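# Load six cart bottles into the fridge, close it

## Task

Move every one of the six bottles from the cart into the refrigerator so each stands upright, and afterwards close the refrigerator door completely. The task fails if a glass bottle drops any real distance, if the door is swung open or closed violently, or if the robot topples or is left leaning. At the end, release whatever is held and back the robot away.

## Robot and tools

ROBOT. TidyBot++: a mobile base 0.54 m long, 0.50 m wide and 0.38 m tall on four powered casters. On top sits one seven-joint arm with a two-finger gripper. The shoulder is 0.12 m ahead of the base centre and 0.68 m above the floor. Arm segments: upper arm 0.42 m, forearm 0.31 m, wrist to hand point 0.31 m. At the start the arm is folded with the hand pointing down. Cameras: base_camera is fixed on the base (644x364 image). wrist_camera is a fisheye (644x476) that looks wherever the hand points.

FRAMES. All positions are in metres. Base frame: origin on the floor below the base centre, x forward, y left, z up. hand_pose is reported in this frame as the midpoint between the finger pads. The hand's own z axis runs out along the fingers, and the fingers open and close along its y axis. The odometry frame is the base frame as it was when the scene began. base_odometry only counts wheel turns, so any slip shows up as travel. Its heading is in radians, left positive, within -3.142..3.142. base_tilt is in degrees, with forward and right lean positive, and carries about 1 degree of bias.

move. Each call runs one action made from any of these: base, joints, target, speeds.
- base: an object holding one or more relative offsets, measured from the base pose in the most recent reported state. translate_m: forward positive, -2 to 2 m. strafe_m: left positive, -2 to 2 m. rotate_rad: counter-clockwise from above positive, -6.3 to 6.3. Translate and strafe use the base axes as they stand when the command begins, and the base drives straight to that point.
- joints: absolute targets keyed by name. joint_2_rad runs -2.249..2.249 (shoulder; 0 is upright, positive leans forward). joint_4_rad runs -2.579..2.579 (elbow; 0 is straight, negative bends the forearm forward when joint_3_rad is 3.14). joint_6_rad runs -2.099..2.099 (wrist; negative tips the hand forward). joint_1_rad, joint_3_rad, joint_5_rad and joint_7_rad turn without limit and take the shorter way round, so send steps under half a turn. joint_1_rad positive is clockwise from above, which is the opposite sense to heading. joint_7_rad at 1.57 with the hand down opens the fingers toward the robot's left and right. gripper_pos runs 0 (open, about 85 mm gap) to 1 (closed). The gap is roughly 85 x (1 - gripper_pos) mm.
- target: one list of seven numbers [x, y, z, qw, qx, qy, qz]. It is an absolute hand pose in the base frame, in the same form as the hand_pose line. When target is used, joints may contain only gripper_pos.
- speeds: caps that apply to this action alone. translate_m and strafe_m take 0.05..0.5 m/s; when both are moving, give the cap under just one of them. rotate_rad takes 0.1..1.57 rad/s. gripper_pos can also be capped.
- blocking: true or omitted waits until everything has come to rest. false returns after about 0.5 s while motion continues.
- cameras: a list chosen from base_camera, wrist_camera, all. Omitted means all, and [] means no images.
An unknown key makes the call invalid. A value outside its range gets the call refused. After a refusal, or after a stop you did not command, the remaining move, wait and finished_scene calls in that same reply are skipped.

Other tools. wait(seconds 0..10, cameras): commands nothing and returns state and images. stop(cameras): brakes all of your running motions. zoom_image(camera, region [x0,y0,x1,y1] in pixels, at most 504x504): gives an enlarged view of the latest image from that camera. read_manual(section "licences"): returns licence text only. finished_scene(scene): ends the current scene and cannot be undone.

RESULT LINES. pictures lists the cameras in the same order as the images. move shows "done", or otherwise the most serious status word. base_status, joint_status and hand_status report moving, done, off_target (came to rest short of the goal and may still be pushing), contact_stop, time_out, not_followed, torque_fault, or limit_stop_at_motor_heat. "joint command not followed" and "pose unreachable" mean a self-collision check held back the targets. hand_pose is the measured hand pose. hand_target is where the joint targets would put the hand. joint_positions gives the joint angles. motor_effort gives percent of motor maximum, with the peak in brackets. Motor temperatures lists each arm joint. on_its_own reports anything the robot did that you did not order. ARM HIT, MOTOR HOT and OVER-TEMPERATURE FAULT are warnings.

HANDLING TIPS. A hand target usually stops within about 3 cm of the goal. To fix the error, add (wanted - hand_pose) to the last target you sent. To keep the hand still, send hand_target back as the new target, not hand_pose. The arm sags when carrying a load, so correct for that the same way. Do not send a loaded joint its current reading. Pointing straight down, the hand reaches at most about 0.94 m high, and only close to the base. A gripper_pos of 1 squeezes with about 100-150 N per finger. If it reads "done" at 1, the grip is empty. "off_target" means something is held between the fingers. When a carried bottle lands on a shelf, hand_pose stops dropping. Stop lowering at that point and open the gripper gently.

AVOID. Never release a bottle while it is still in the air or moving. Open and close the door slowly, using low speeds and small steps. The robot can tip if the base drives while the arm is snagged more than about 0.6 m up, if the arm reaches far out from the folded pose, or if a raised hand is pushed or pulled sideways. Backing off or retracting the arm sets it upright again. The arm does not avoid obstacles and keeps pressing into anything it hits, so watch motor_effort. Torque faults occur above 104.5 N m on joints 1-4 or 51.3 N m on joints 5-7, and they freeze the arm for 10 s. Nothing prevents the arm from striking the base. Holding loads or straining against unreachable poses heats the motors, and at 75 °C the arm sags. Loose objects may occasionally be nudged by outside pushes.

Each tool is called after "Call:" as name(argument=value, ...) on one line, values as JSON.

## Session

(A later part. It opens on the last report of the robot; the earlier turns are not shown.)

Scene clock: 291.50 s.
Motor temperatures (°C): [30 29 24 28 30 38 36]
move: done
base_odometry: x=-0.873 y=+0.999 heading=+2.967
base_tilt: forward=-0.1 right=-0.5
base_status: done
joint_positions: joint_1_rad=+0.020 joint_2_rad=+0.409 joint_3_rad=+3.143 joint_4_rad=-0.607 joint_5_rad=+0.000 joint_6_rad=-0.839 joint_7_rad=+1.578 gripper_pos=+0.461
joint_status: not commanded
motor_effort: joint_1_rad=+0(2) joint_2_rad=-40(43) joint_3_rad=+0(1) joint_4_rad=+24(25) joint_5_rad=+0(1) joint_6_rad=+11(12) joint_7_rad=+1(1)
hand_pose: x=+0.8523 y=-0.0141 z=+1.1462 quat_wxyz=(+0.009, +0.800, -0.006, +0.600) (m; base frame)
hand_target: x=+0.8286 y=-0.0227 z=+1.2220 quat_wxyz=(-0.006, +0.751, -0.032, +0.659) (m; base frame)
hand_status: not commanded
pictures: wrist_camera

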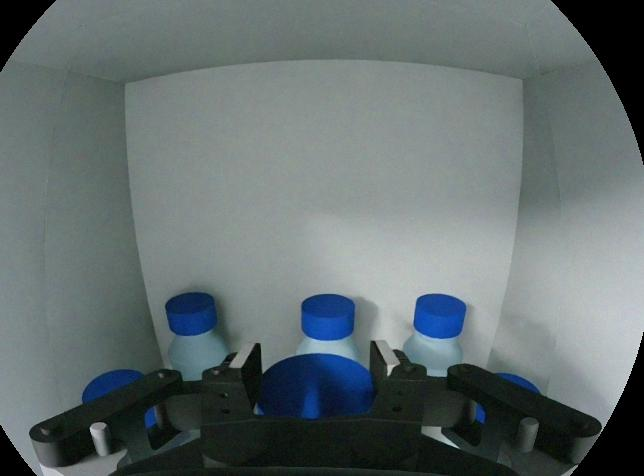

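Call:
move(joints={"joint_2_rad":0.345,"joint_4_rad":-0.72,"joint_6_rad":-0.645}, cameras=["wrist_camera"])

Call:
move(joints={"joint_2_rad":0.338,"joint_4_rad":-0.80,"joint_6_rad":-0.60}, cameras=[])

Call:
move(joints={"joint_2_rad":0.330,"joint_4_rad":-0.85,"joint_6_rad":-0.59}, cameras=["wrist_camera"])

Call:
move(joints={"joint_2_rad":0.330,"joint_4_rad":-0.88,"joint_6_rad":-0.57}, cameras=["wrist_camera"])

Scene clock: 293.80 s.
Motor temperatures (°C): [30 29 24 28 30 38 36]
move: off_target
base_odometry: x=-0.873 y=+0.999 heading=+2.967
base_tilt: forward=-0.1 right=-0.5
base_status: not commanded
joint_positions: joint_1_rad=+0.020 joint_2_rad=+0.397 joint_3_rad=+3.143 joint_4_rad=-0.719 joint_5_rad=+0.000 joint_6_rad=-0.727 joint_7_rad=+1.578 gripper_pos=+0.461
joint_status: joint_2_rad off_target (ended at +0.397, target +0.345); the others done
motor_effort: joint_1_rad=+0(1) joint_2_rad=-41(42) joint_3_rad=+0(1) joint_4_rad=+25(27) joint_5_rad=+0(0) joint_6_rad=+11(13) joint_7_rad=+1(1)
hand_pose: x=+0.8637 y=-0.0144 z=+1.1244 quat_wxyz=(+0.009, +0.796, -0.006, +0.605) (m; base frame)
hand_target: x=+0.8442 y=-0.0232 z=+1.1869 quat_wxyz=(-0.006, +0.754, -0.032, +0.656) (m; base frame)
hand_status: not commanded
pictures: wrist_camera

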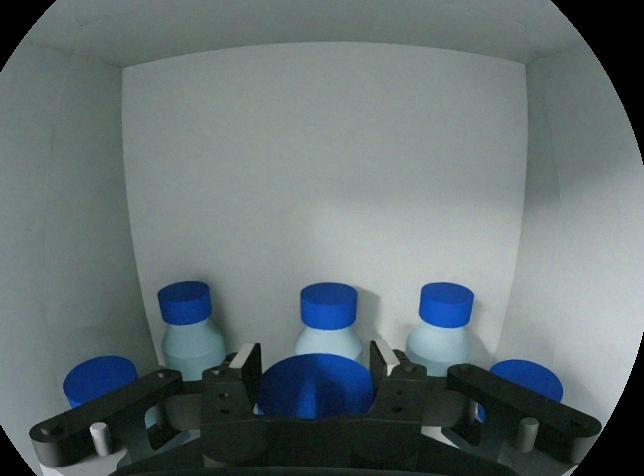

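Scene clock: 294.93 s.
Motor temperatures (°C): [30 29 24 28 30 38 36]
move: off_target
base_odometry: x=-0.873 y=+0.999 heading=+2.967
base_tilt: forward=-0.1 right=-0.4
base_status: not commanded
joint_positions: joint_1_rad=+0.020 joint_2_rad=+0.389 joint_3_rad=+3.143 joint_4_rad=-0.799 joint_5_rad=+0.000 joint_6_rad=-0.679 joint_7_rad=+1.578 gripper_pos=+0.461
joint_status: joint_2_rad off_target (ended at +0.389, target +0.338); the others done
motor_effort: joint_1_rad=+0(0) joint_2_rad=-40(43) joint_3_rad=+1(1) joint_4_rad=+26(27) joint_5_rad=+0(0) joint_6_rad=+11(12) joint_7_rad=+1(1)
hand_pose: x=+0.8679 y=-0.0145 z=+1.0976 quat_wxyz=(+0.009, +0.804, -0.006, +0.595) (m; base frame)
hand_target: x=+0.8505 y=-0.0234 z=+1.1588 quat_wxyz=(-0.006, +0.763, -0.032, +0.646) (m; base frame)
hand_status: not commanded
pictures: none
No camera images: "cameras" was empty.

Scene clock: 295.67 s.
Motor temperatures (°C): [30 29 24 28 30 38 36]
move: off_target
base_odometry: x=-0.873 y=+0.999 heading=+2.967
base_tilt: forward=-0.1 right=-0.4
base_status: not commanded
joint_positions: joint_1_rad=+0.020 joint_2_rad=+0.373 joint_3_rad=+3.143 joint_4_rad=-0.836 joint_5_rad=+0.000 joint_6_rad=-0.656 joint_7_rad=+1.578 gripper_pos=+0.461
joint_status: joint_2_rad off_target (ended at +0.373, target +0.330); the others done
motor_effort: joint_1_rad=+0(1) joint_2_rad=-38(41) joint_3_rad=+0(1) joint_4_rad=+25(25) joint_5_rad=+0(1) joint_6_rad=+10(11) joint_7_rad=+1(1)
hand_pose: x=+0.8642 y=-0.0147 z=+1.0947 quat_wxyz=(+0.009, +0.803, -0.006, +0.596) (m; base frame)
hand_target: x=+0.8507 y=-0.0234 z=+1.1380 quat_wxyz=(-0.006, +0.773, -0.033, +0.633) (m; base frame)
hand_status: not commanded
pictures: wrist_camera

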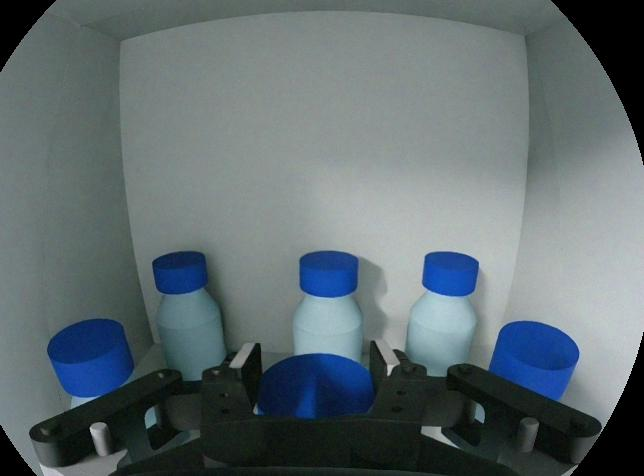

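Scene clock: 296.30 s.
Motor temperatures (°C): [30 29 24 28 30 38 36]
move: done
base_odometry: x=-0.873 y=+0.999 heading=+2.967
base_tilt: forward=-0.1 right=-0.5
base_status: not commanded
joint_positions: joint_1_rad=+0.020 joint_2_rad=+0.364 joint_3_rad=+3.143 joint_4_rad=-0.861 joint_5_rad=+0.000 joint_6_rad=-0.629 joint_7_rad=+1.578 gripper_pos=+0.461
joint_status: all done
motor_effort: joint_1_rad=+0(1) joint_2_rad=-36(38) joint_3_rad=+0(1) joint_4_rad=+23(24) joint_5_rad=+1(1) joint_6_rad=+9(11) joint_7_rad=+1(1)
hand_pose: x=+0.8635 y=-0.0148 z=+1.0945 quat_wxyz=(+0.009, +0.800, -0.006, +0.600) (m; base frame)
hand_target: x=+0.8536 y=-0.0235 z=+1.1262 quat_wxyz=(-0.006, +0.776, -0.033, +0.629) (m; base frame)
hand_status: not commanded
pictures: wrist_camera

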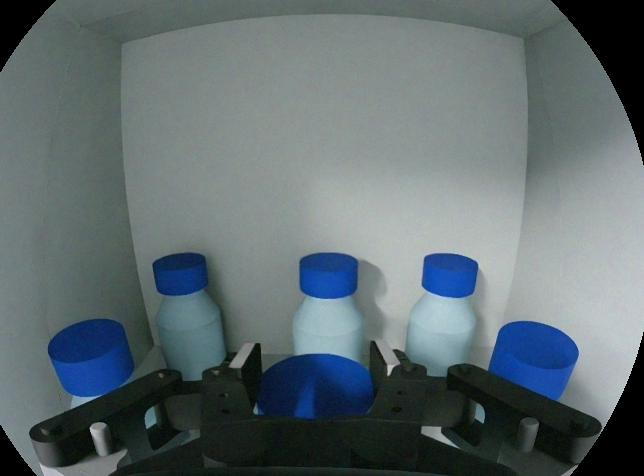

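Call:
move(joints={"gripper_pos":0.36}, cameras=[])

Call:
move(joints={"gripper_pos":0.27}, cameras=["wrist_camera"])

Call:
move(base={"translate_m": -0.14}, speeds={"translate_m": 0.15}, cameras=["wrist_camera"])

Call:
move(base={"translate_m": -0.34}, speeds={"translate_m": 0.45}, joints={"joint_1_rad":0.0,"joint_2_rad":-0.5,"joint_4_rad":-1.48,"joint_6_rad":-0.87,"gripper_pos":1.0})

Scene clock: 297.83 s.
Motor temperatures (°C): [30 29 24 28 30 38 36]
move: done
base_odometry: x=-0.873 y=+0.999 heading=+2.967
base_tilt: forward=-0.1 right=-0.5
base_status: not commanded
joint_positions: joint_1_rad=+0.023 joint_2_rad=+0.353 joint_3_rad=+3.143 joint_4_rad=-0.861 joint_5_rad=+0.000 joint_6_rad=-0.621 joint_7_rad=+1.578 gripper_pos=+0.360
joint_status: all done
motor_effort: joint_1_rad=+0(1) joint_2_rad=-34(38) joint_3_rad=+0(1) joint_4_rad=+22(24) joint_5_rad=+0(0) joint_6_rad=+8(10) joint_7_rad=+1(1)
hand_pose: x=+0.8595 y=-0.0167 z=+1.1046 quat_wxyz=(+0.010, +0.794, -0.007, +0.607) (m; base frame)
hand_target: x=+0.8536 y=-0.0235 z=+1.1262 quat_wxyz=(-0.006, +0.776, -0.033, +0.629) (m; base frame)
hand_status: not commanded
pictures: none
No camera images: "cameras" was empty.

Scene clock: 298.33 s.
Motor temperatures (°C): [30 29 24 28 30 38 36]
move: done
base_odometry: x=-0.873 y=+0.999 heading=+2.967
base_tilt: forward=-0.1 right=-0.5
base_status: not commanded
joint_positions: joint_1_rad=+0.023 joint_2_rad=+0.353 joint_3_rad=+3.143 joint_4_rad=-0.861 joint_5_rad=+0.000 joint_6_rad=-0.621 joint_7_rad=+1.578 gripper_pos=+0.270
joint_status: all done
motor_effort: joint_1_rad=+0(0) joint_2_rad=-34(35) joint_3_rad=+0(1) joint_4_rad=+21(22) joint_5_rad=+0(0) joint_6_rad=+8(8) joint_7_rad=+1(1)
hand_pose: x=+0.8595 y=-0.0167 z=+1.1046 quat_wxyz=(+0.010, +0.794, -0.007, +0.607) (m; base frame)
hand_target: x=+0.8536 y=-0.0235 z=+1.1262 quat_wxyz=(-0.006, +0.776, -0.033, +0.629) (m; base frame)
hand_status: not commanded
pictures: wrist_camera

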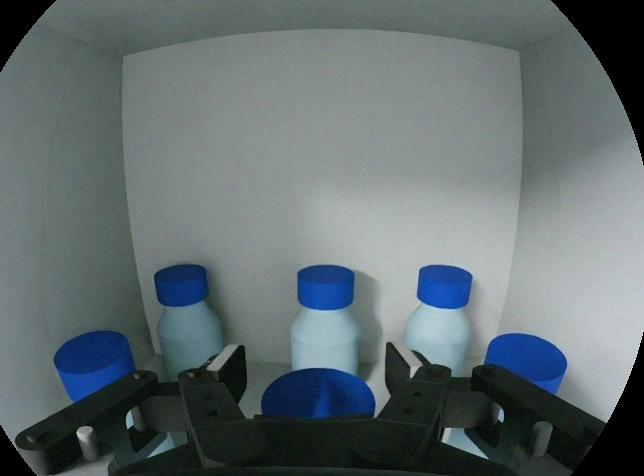

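Scene clock: 299.93 s.
Motor temperatures (°C): [30 29 24 28 30 38 36]
move: done
base_odometry: x=-0.735 y=+0.974 heading=+2.967
base_tilt: forward=-0.1 right=-0.5
base_status: done
joint_positions: joint_1_rad=+0.025 joint_2_rad=+0.341 joint_3_rad=+3.143 joint_4_rad=-0.861 joint_5_rad=+0.000 joint_6_rad=-0.621 joint_7_rad=+1.578 gripper_pos=+0.270
joint_status: not commanded
motor_effort: joint_1_rad=+0(2) joint_2_rad=-34(38) joint_3_rad=+1(1) joint_4_rad=+21(23) joint_5_rad=+0(1) joint_6_rad=+8(9) joint_7_rad=+1(1)
hand_pose: x=+0.8544 y=-0.0178 z=+1.1137 quat_wxyz=(+0.010, +0.790, -0.007, +0.612) (m; base frame)
hand_target: x=+0.8536 y=-0.0235 z=+1.1262 quat_wxyz=(-0.006, +0.776, -0.033, +0.629) (m; base frame)
hand_status: not commanded
pictures: wrist_camera

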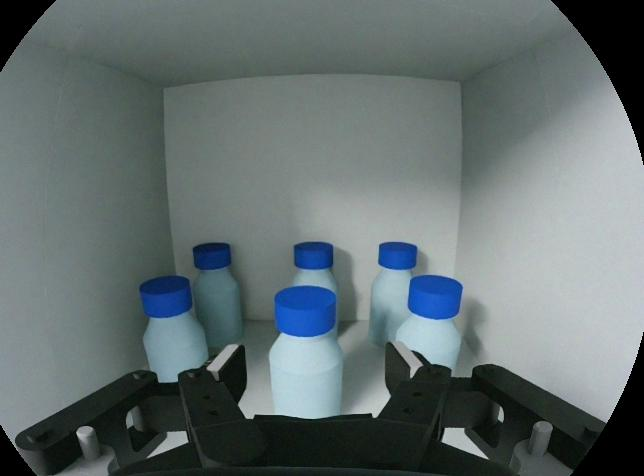

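Scene clock: 302.13 s.
Motor temperatures (°C): [30 29 24 28 30 38 36]
move: done
base_odometry: x=-0.400 y=+0.915 heading=+2.966
base_tilt: forward=-0.1 right=-0.4
base_status: done
joint_positions: joint_1_rad=+0.017 joint_2_rad=-0.497 joint_3_rad=+3.143 joint_4_rad=-1.453 joint_5_rad=+0.000 joint_6_rad=-0.830 joint_7_rad=+1.578 gripper_pos=+0.999
joint_status: all done
motor_effort: joint_1_rad=+0(2) joint_2_rad=-2(39) joint_3_rad=+1(1) joint_4_rad=+19(24) joint_5_rad=+0(1) joint_6_rad=+8(9) joint_7_rad=+1(1)
hand_pose: x=+0.4791 y=-0.0056 z=+1.1665 quat_wxyz=(+0.008, +0.779, -0.005, +0.627) (m; base frame)
hand_target: x=+0.4776 y=+0.0022 z=+1.1404 quat_wxyz=(-0.015, +0.798, -0.019, +0.602) (m; base frame)
hand_status: not commanded
pictures: base_camera, wrist_camera

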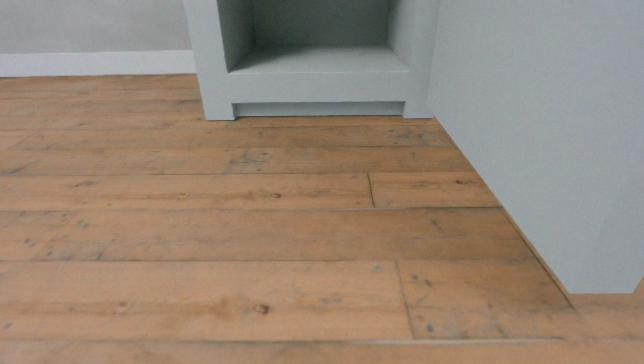

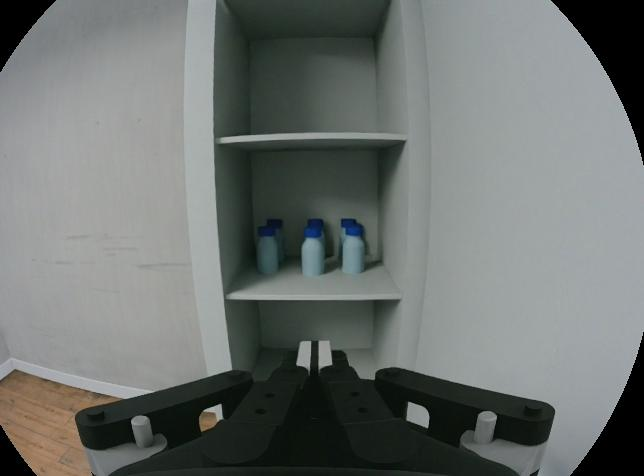

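Call:
move(base={"translate_m": -0.2, "strafe_m": -0.72, "rotate_rad": 0.3})

Scene clock: 306.53 s.
Motor temperatures (°C): [30 29 24 28 30 38 35]
move: done
base_odometry: x=-0.078 y=+1.589 heading=-3.017
base_tilt: forward=-0.1 right=-0.4
base_status: done
joint_positions: joint_1_rad=+0.012 joint_2_rad=-0.498 joint_3_rad=+3.143 joint_4_rad=-1.455 joint_5_rad=+0.000 joint_6_rad=-0.833 joint_7_rad=+1.578 gripper_pos=+0.999
joint_status: not commanded
motor_effort: joint_1_rad=+0(1) joint_2_rad=-1(4) joint_3_rad=+1(3) joint_4_rad=+20(21) joint_5_rad=+0(1) joint_6_rad=+8(8) joint_7_rad=+1(1)
hand_pose: x=+0.4790 y=-0.0035 z=+1.1648 quat_wxyz=(+0.006, +0.780, -0.002, +0.625) (m; base frame)
hand_target: x=+0.4776 y=+0.0022 z=+1.1404 quat_wxyz=(-0.015, +0.798, -0.019, +0.602) (m; base frame)
hand_status: not commanded
pictures: base_camera, wrist_camera

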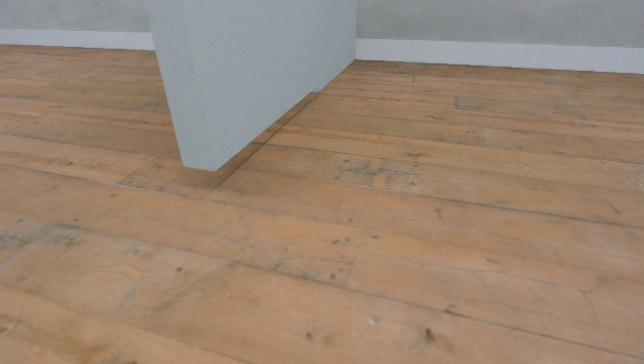

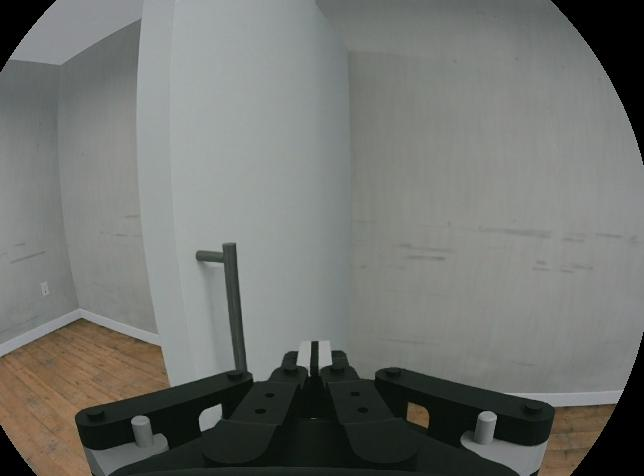

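Call:
move(base={"translate_m": 0.32, "strafe_m": -0.60, "rotate_rad": 0.666})

Call:
move(joints={"joint_1_rad":0.0,"joint_2_rad":0.362,"joint_4_rad":-0.57,"joint_6_rad":-0.77})

Scene clock: 310.53 s.
Motor temperatures (°C): [30 29 24 28 30 38 35]
move: done
base_odometry: x=-0.470 y=+2.144 heading=-2.350
base_tilt: forward=-0.1 right=-0.4
base_status: done
joint_positions: joint_1_rad=+0.010 joint_2_rad=-0.499 joint_3_rad=+3.144 joint_4_rad=-1.455 joint_5_rad=+0.000 joint_6_rad=-0.833 joint_7_rad=+1.578 gripper_pos=+0.999
joint_status: not commanded
motor_effort: joint_1_rad=+0(1) joint_2_rad=-2(3) joint_3_rad=+1(4) joint_4_rad=+19(20) joint_5_rad=+0(1) joint_6_rad=+8(9) joint_7_rad=+1(1)
hand_pose: x=+0.4784 y=-0.0037 z=+1.1651 quat_wxyz=(+0.006, +0.780, -0.002, +0.626) (m; base frame)
hand_target: x=+0.4776 y=+0.0022 z=+1.1404 quat_wxyz=(-0.015, +0.798, -0.019, +0.602) (m; base frame)
hand_status: not commanded
pictures: base_camera, wrist_camera

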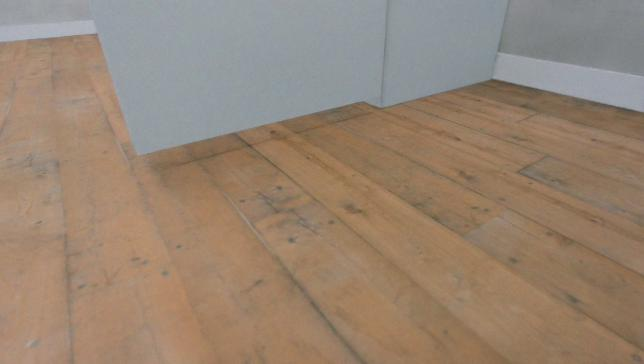

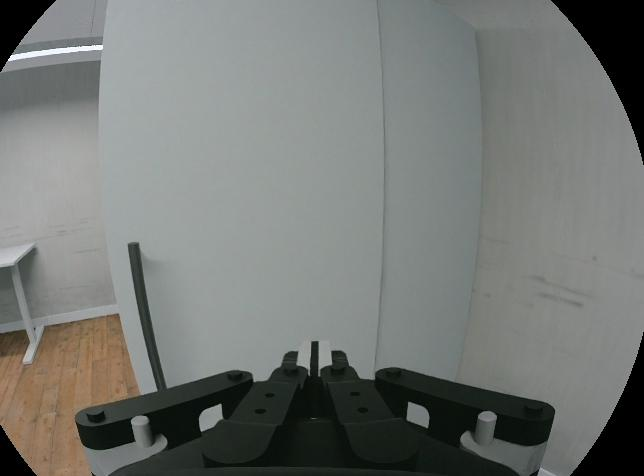

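Scene clock: 312.97 s.
Motor temperatures (°C): [30 29 24 28 30 38 35]
move: done
base_odometry: x=-0.470 y=+2.144 heading=-2.350
base_tilt: forward=-0.1 right=-0.4
base_status: not commanded
joint_positions: joint_1_rad=+0.010 joint_2_rad=+0.376 joint_3_rad=+3.144 joint_4_rad=-0.591 joint_5_rad=+0.000 joint_6_rad=-0.825 joint_7_rad=+1.578 gripper_pos=+0.999
joint_status: all done
motor_effort: joint_1_rad=+0(1) joint_2_rad=-34(36) joint_3_rad=+0(1) joint_4_rad=+20(21) joint_5_rad=+0(0) joint_6_rad=+8(9) joint_7_rad=+1(1)
hand_pose: x=+0.8360 y=-0.0071 z=+1.1834 quat_wxyz=(+0.006, +0.781, -0.002, +0.625) (m; base frame)
hand_target: x=+0.8290 y=+0.0021 z=+1.2220 quat_wxyz=(-0.017, +0.752, -0.019, +0.659) (m; base frame)
hand_status: not commanded
pictures: base_camera, wrist_camera

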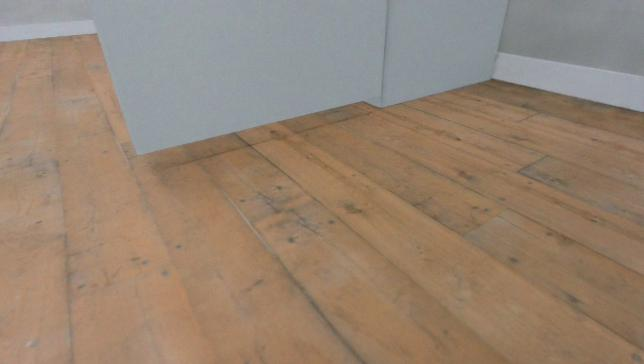

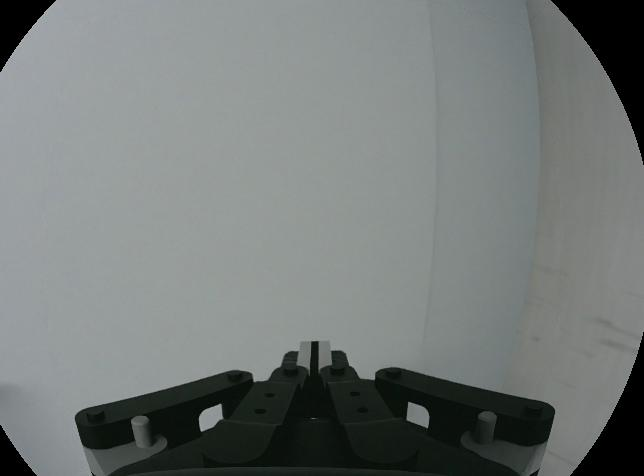

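Call:
move(base={"strafe_m": 0.20, "translate_m": 0.08}, cameras=["base_camera"])

Call:
move(base={"translate_m": 0.45, "strafe_m": -0.06}, speeds={"translate_m": 0.15})

Scene clock: 315.67 s.
Motor temperatures (°C): [30 29 24 28 30 38 35]
move: done
base_odometry: x=-0.384 y=+1.947 heading=-2.350
base_tilt: forward=-0.1 right=-0.5
base_status: done
joint_positions: joint_1_rad=+0.018 joint_2_rad=+0.366 joint_3_rad=+3.147 joint_4_rad=-0.587 joint_5_rad=+0.004 joint_6_rad=-0.822 joint_7_rad=+1.578 gripper_pos=+0.999
joint_status: not commanded
motor_effort: joint_1_rad=-5(7) joint_2_rad=-29(35) joint_3_rad=-3(6) joint_4_rad=+21(22) joint_5_rad=-2(6) joint_6_rad=+11(14) joint_7_rad=+1(1)
hand_pose: x=+0.8305 y=-0.0153 z=+1.1936 quat_wxyz=(+0.012, +0.776, -0.006, +0.631) (m; base frame)
hand_target: x=+0.8290 y=+0.0021 z=+1.2220 quat_wxyz=(-0.017, +0.752, -0.019, +0.659) (m; base frame)
hand_status: not commanded
pictures: base_camera

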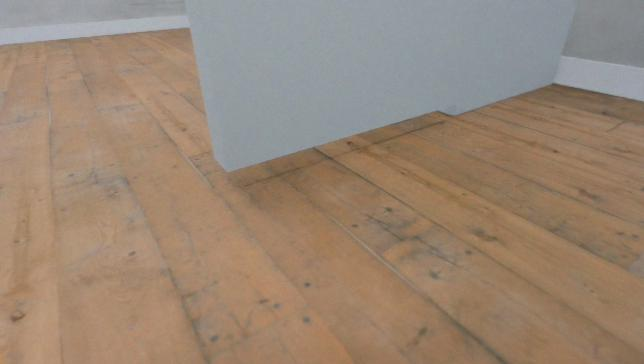

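Scene clock: 319.47 s.
Motor temperatures (°C): [30 29 24 28 30 38 35]
move: done
base_odometry: x=-0.743 y=+1.668 heading=-2.350
base_tilt: forward=+0.0 right=-0.4
base_status: done
joint_positions: joint_1_rad=+0.010 joint_2_rad=+0.380 joint_3_rad=+3.147 joint_4_rad=-0.579 joint_5_rad=+0.004 joint_6_rad=-0.812 joint_7_rad=+1.578 gripper_pos=+0.999
joint_status: not commanded
motor_effort: joint_1_rad=+0(7) joint_2_rad=-33(37) joint_3_rad=+0(4) joint_4_rad=+20(22) joint_5_rad=+0(3) joint_6_rad=+8(13) joint_7_rad=+1(1)
hand_pose: x=+0.8374 y=-0.0098 z=+1.1913 quat_wxyz=(+0.010, +0.774, -0.002, +0.633) (m; base frame)
hand_target: x=+0.8290 y=+0.0021 z=+1.2220 quat_wxyz=(-0.017, +0.752, -0.019, +0.659) (m; base frame)
hand_status: not commanded
pictures: base_camera, wrist_camera

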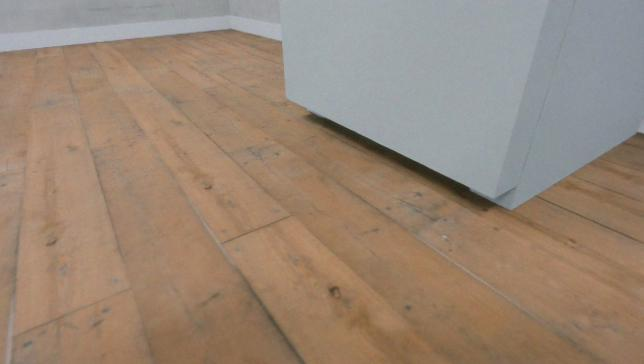

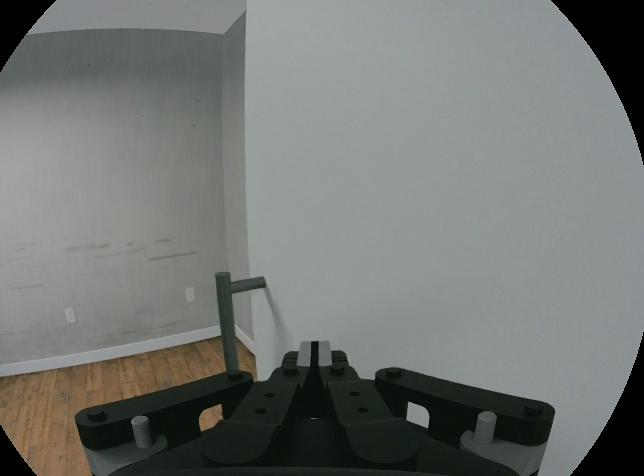

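Call:
move(base={"translate_m": -0.25}, joints={"joint_1_rad":0.0,"joint_2_rad":-0.5,"joint_4_rad":-1.48,"joint_6_rad":-0.87}, cameras=["base_camera"])

Call:
move(base={"translate_m": 0.705, "strafe_m": 0.598, "rotate_rad": -0.966})

Scene clock: 322.37 s.
Motor temperatures (°C): [30 29 24 28 30 38 35]
move: done
base_odometry: x=-0.567 y=+1.847 heading=-2.349
base_tilt: forward=-0.1 right=-0.5
base_status: done
joint_positions: joint_1_rad=+0.008 joint_2_rad=-0.487 joint_3_rad=+3.147 joint_4_rad=-1.456 joint_5_rad=+0.004 joint_6_rad=-0.835 joint_7_rad=+1.578 gripper_pos=+0.999
joint_status: all done
motor_effort: joint_1_rad=+0(3) joint_2_rad=-3(41) joint_3_rad=+1(2) joint_4_rad=+20(22) joint_5_rad=+0(1) joint_6_rad=+8(9) joint_7_rad=+1(1)
hand_pose: x=+0.4840 y=-0.0054 z=+1.1600 quat_wxyz=(+0.007, +0.784, -0.003, +0.620) (m; base frame)
hand_target: x=+0.4776 y=+0.0022 z=+1.1404 quat_wxyz=(-0.015, +0.798, -0.019, +0.602) (m; base frame)
hand_status: not commanded
pictures: base_camera

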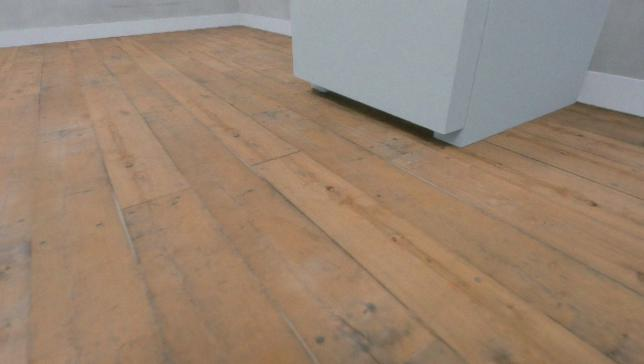

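Scene clock: 325.90 s.
Motor temperatures (°C): [30 29 24 28 30 38 35]
move: done
base_odometry: x=-0.637 y=+0.925 heading=+2.967
base_tilt: forward=-0.1 right=-0.5
base_status: done
joint_positions: joint_1_rad=+0.007 joint_2_rad=-0.496 joint_3_rad=+3.147 joint_4_rad=-1.456 joint_5_rad=+0.004 joint_6_rad=-0.835 joint_7_rad=+1.578 gripper_pos=+0.999
joint_status: not commanded
motor_effort: joint_1_rad=-1(1) joint_2_rad=-2(5) joint_3_rad=+1(3) joint_4_rad=+20(20) joint_5_rad=+0(1) joint_6_rad=+8(9) joint_7_rad=+1(1)
hand_pose: x=+0.4798 y=-0.0051 z=+1.1630 quat_wxyz=(+0.007, +0.782, -0.003, +0.624) (m; base frame)
hand_target: x=+0.4776 y=+0.0022 z=+1.1404 quat_wxyz=(-0.015, +0.798, -0.019, +0.602) (m; base frame)
hand_status: not commanded
pictures: base_camera, wrist_camera

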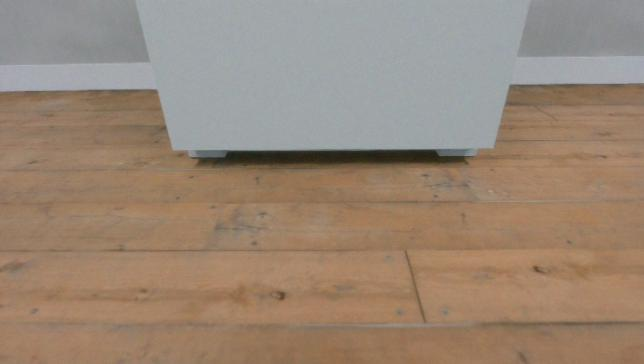

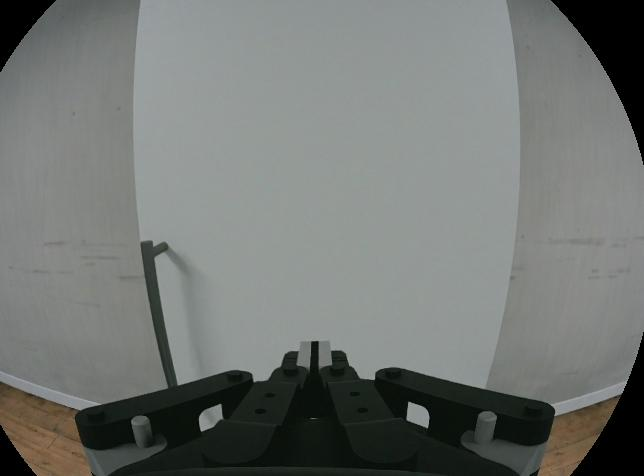

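Call:
move(joints={"joint_2_rad":0.362,"joint_4_rad":-0.57,"joint_6_rad":-0.77}, cameras=["wrist_camera"])

Call:
move(base={"translate_m": 0.03}, speeds={"translate_m": 0.05}, cameras=[])

Call:
move(base={"translate_m": 0.03}, speeds={"translate_m": 0.05}, cameras=["wrist_camera"])

Scene clock: 328.57 s.
Motor temperatures (°C): [30 29 24 28 30 38 35]
move: done
base_odometry: x=-0.637 y=+0.925 heading=+2.967
base_tilt: forward=-0.1 right=-0.5
base_status: not commanded
joint_positions: joint_1_rad=+0.007 joint_2_rad=+0.339 joint_3_rad=+3.147 joint_4_rad=-0.590 joint_5_rad=+0.004 joint_6_rad=-0.827 joint_7_rad=+1.578 gripper_pos=+0.999
joint_status: all done
motor_effort: joint_1_rad=+0(1) joint_2_rad=-26(34) joint_3_rad=+0(1) joint_4_rad=+21(23) joint_5_rad=+0(1) joint_6_rad=+14(16) joint_7_rad=+1(1)
hand_pose: x=+0.8169 y=-0.0071 z=+1.2094 quat_wxyz=(+0.009, +0.769, -0.001, +0.639) (m; base frame)
hand_target: x=+0.8290 y=+0.0021 z=+1.2220 quat_wxyz=(-0.017, +0.752, -0.019, +0.659) (m; base frame)
hand_status: not commanded
pictures: wrist_camera

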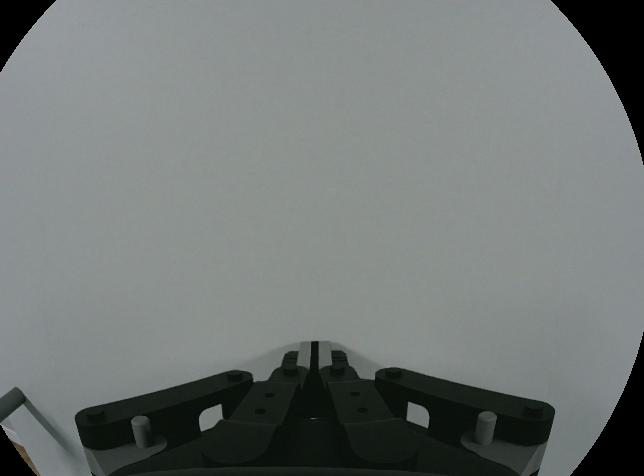

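Scene clock: 329.67 s.
Motor temperatures (°C): [30 29 24 28 30 38 35]
move: done
base_odometry: x=-0.666 y=+0.930 heading=+2.967
base_tilt: forward=-0.1 right=-0.5
base_status: done
joint_positions: joint_1_rad=+0.007 joint_2_rad=+0.290 joint_3_rad=+3.147 joint_4_rad=-0.588 joint_5_rad=+0.004 joint_6_rad=-0.834 joint_7_rad=+1.578 gripper_pos=+0.999
joint_status: not commanded
motor_effort: joint_1_rad=+0(3) joint_2_rad=-15(27) joint_3_rad=+2(2) joint_4_rad=+20(22) joint_5_rad=+1(1) joint_6_rad=+18(20) joint_7_rad=+1(1)
hand_pose: x=+0.7896 y=-0.0069 z=+1.2417 quat_wxyz=(+0.009, +0.755, -0.001, +0.655) (m; base frame)
hand_target: x=+0.8290 y=+0.0021 z=+1.2220 quat_wxyz=(-0.017, +0.752, -0.019, +0.659) (m; base frame)
hand_status: not commanded
pictures: none
No camera images: "cameras" was empty.

Scene clock: 330.77 s.
Motor temperatures (°C): [30 29 24 28 30 38 35]
move: done
base_odometry: x=-0.695 y=+0.935 heading=+2.967
base_tilt: forward=-0.1 right=-0.4
base_status: done
joint_positions: joint_1_rad=+0.007 joint_2_rad=+0.243 joint_3_rad=+3.147 joint_4_rad=-0.585 joint_5_rad=+0.004 joint_6_rad=-0.848 joint_7_rad=+1.578 gripper_pos=+0.999
joint_status: not commanded
motor_effort: joint_1_rad=+1(1) joint_2_rad=-6(15) joint_3_rad=+2(2) joint_4_rad=+18(22) joint_5_rad=+1(1) joint_6_rad=+21(23) joint_7_rad=+1(2)
hand_pose: x=+0.7615 y=-0.0067 z=+1.2698 quat_wxyz=(+0.009, +0.744, -0.001, +0.669) (m; base frame)
hand_target: x=+0.8290 y=+0.0021 z=+1.2220 quat_wxyz=(-0.017, +0.752, -0.019, +0.659) (m; base frame)
hand_status: not commanded
pictures: wrist_camera

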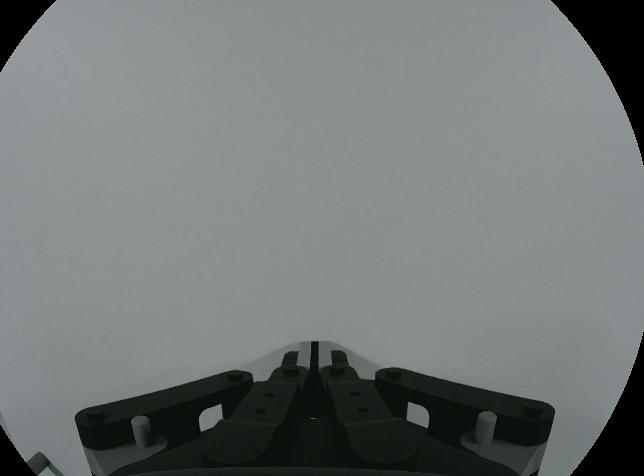

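Firm: door closed. Back away.

Call:
move(base={"translate_m": -0.4}, speeds={"translate_m": 0.3})

Scene clock: 333.33 s.
Motor temperatures (°C): [30 29 24 28 30 38 35]
move: done
base_odometry: x=-0.301 y=+0.865 heading=+2.967
base_tilt: forward=-0.1 right=-0.4
base_status: done
joint_positions: joint_1_rad=+0.005 joint_2_rad=+0.372 joint_3_rad=+3.147 joint_4_rad=-0.568 joint_5_rad=+0.004 joint_6_rad=-0.783 joint_7_rad=+1.578 gripper_pos=+0.999
joint_status: not commanded
motor_effort: joint_1_rad=+0(4) joint_2_rad=-33(42) joint_3_rad=+0(3) joint_4_rad=+19(23) joint_5_rad=+0(1) joint_6_rad=+9(20) joint_7_rad=+1(1)
hand_pose: x=+0.8336 y=-0.0061 z=+1.2119 quat_wxyz=(+0.009, +0.759, -0.001, +0.651) (m; base frame)
hand_target: x=+0.8290 y=+0.0021 z=+1.2220 quat_wxyz=(-0.017, +0.752, -0.019, +0.659) (m; base frame)
hand_status: not commanded
pictures: base_camera, wrist_camera

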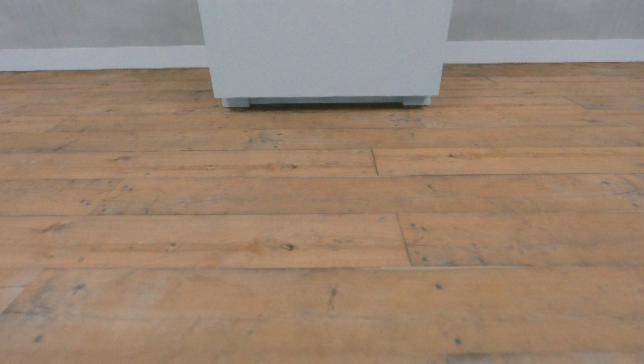

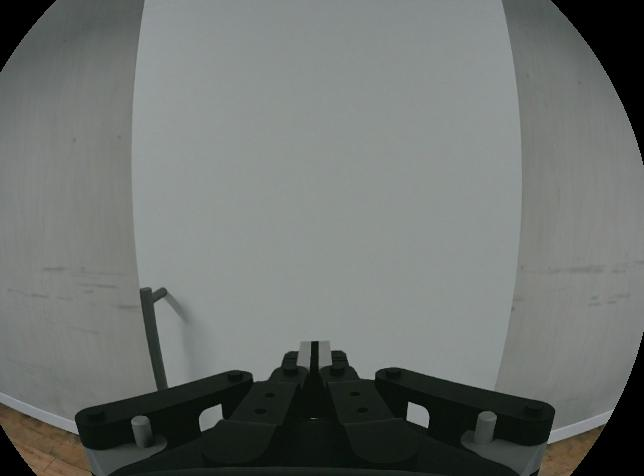

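Call:
finished_scene(scene=2)

The scene is finished: the task was done.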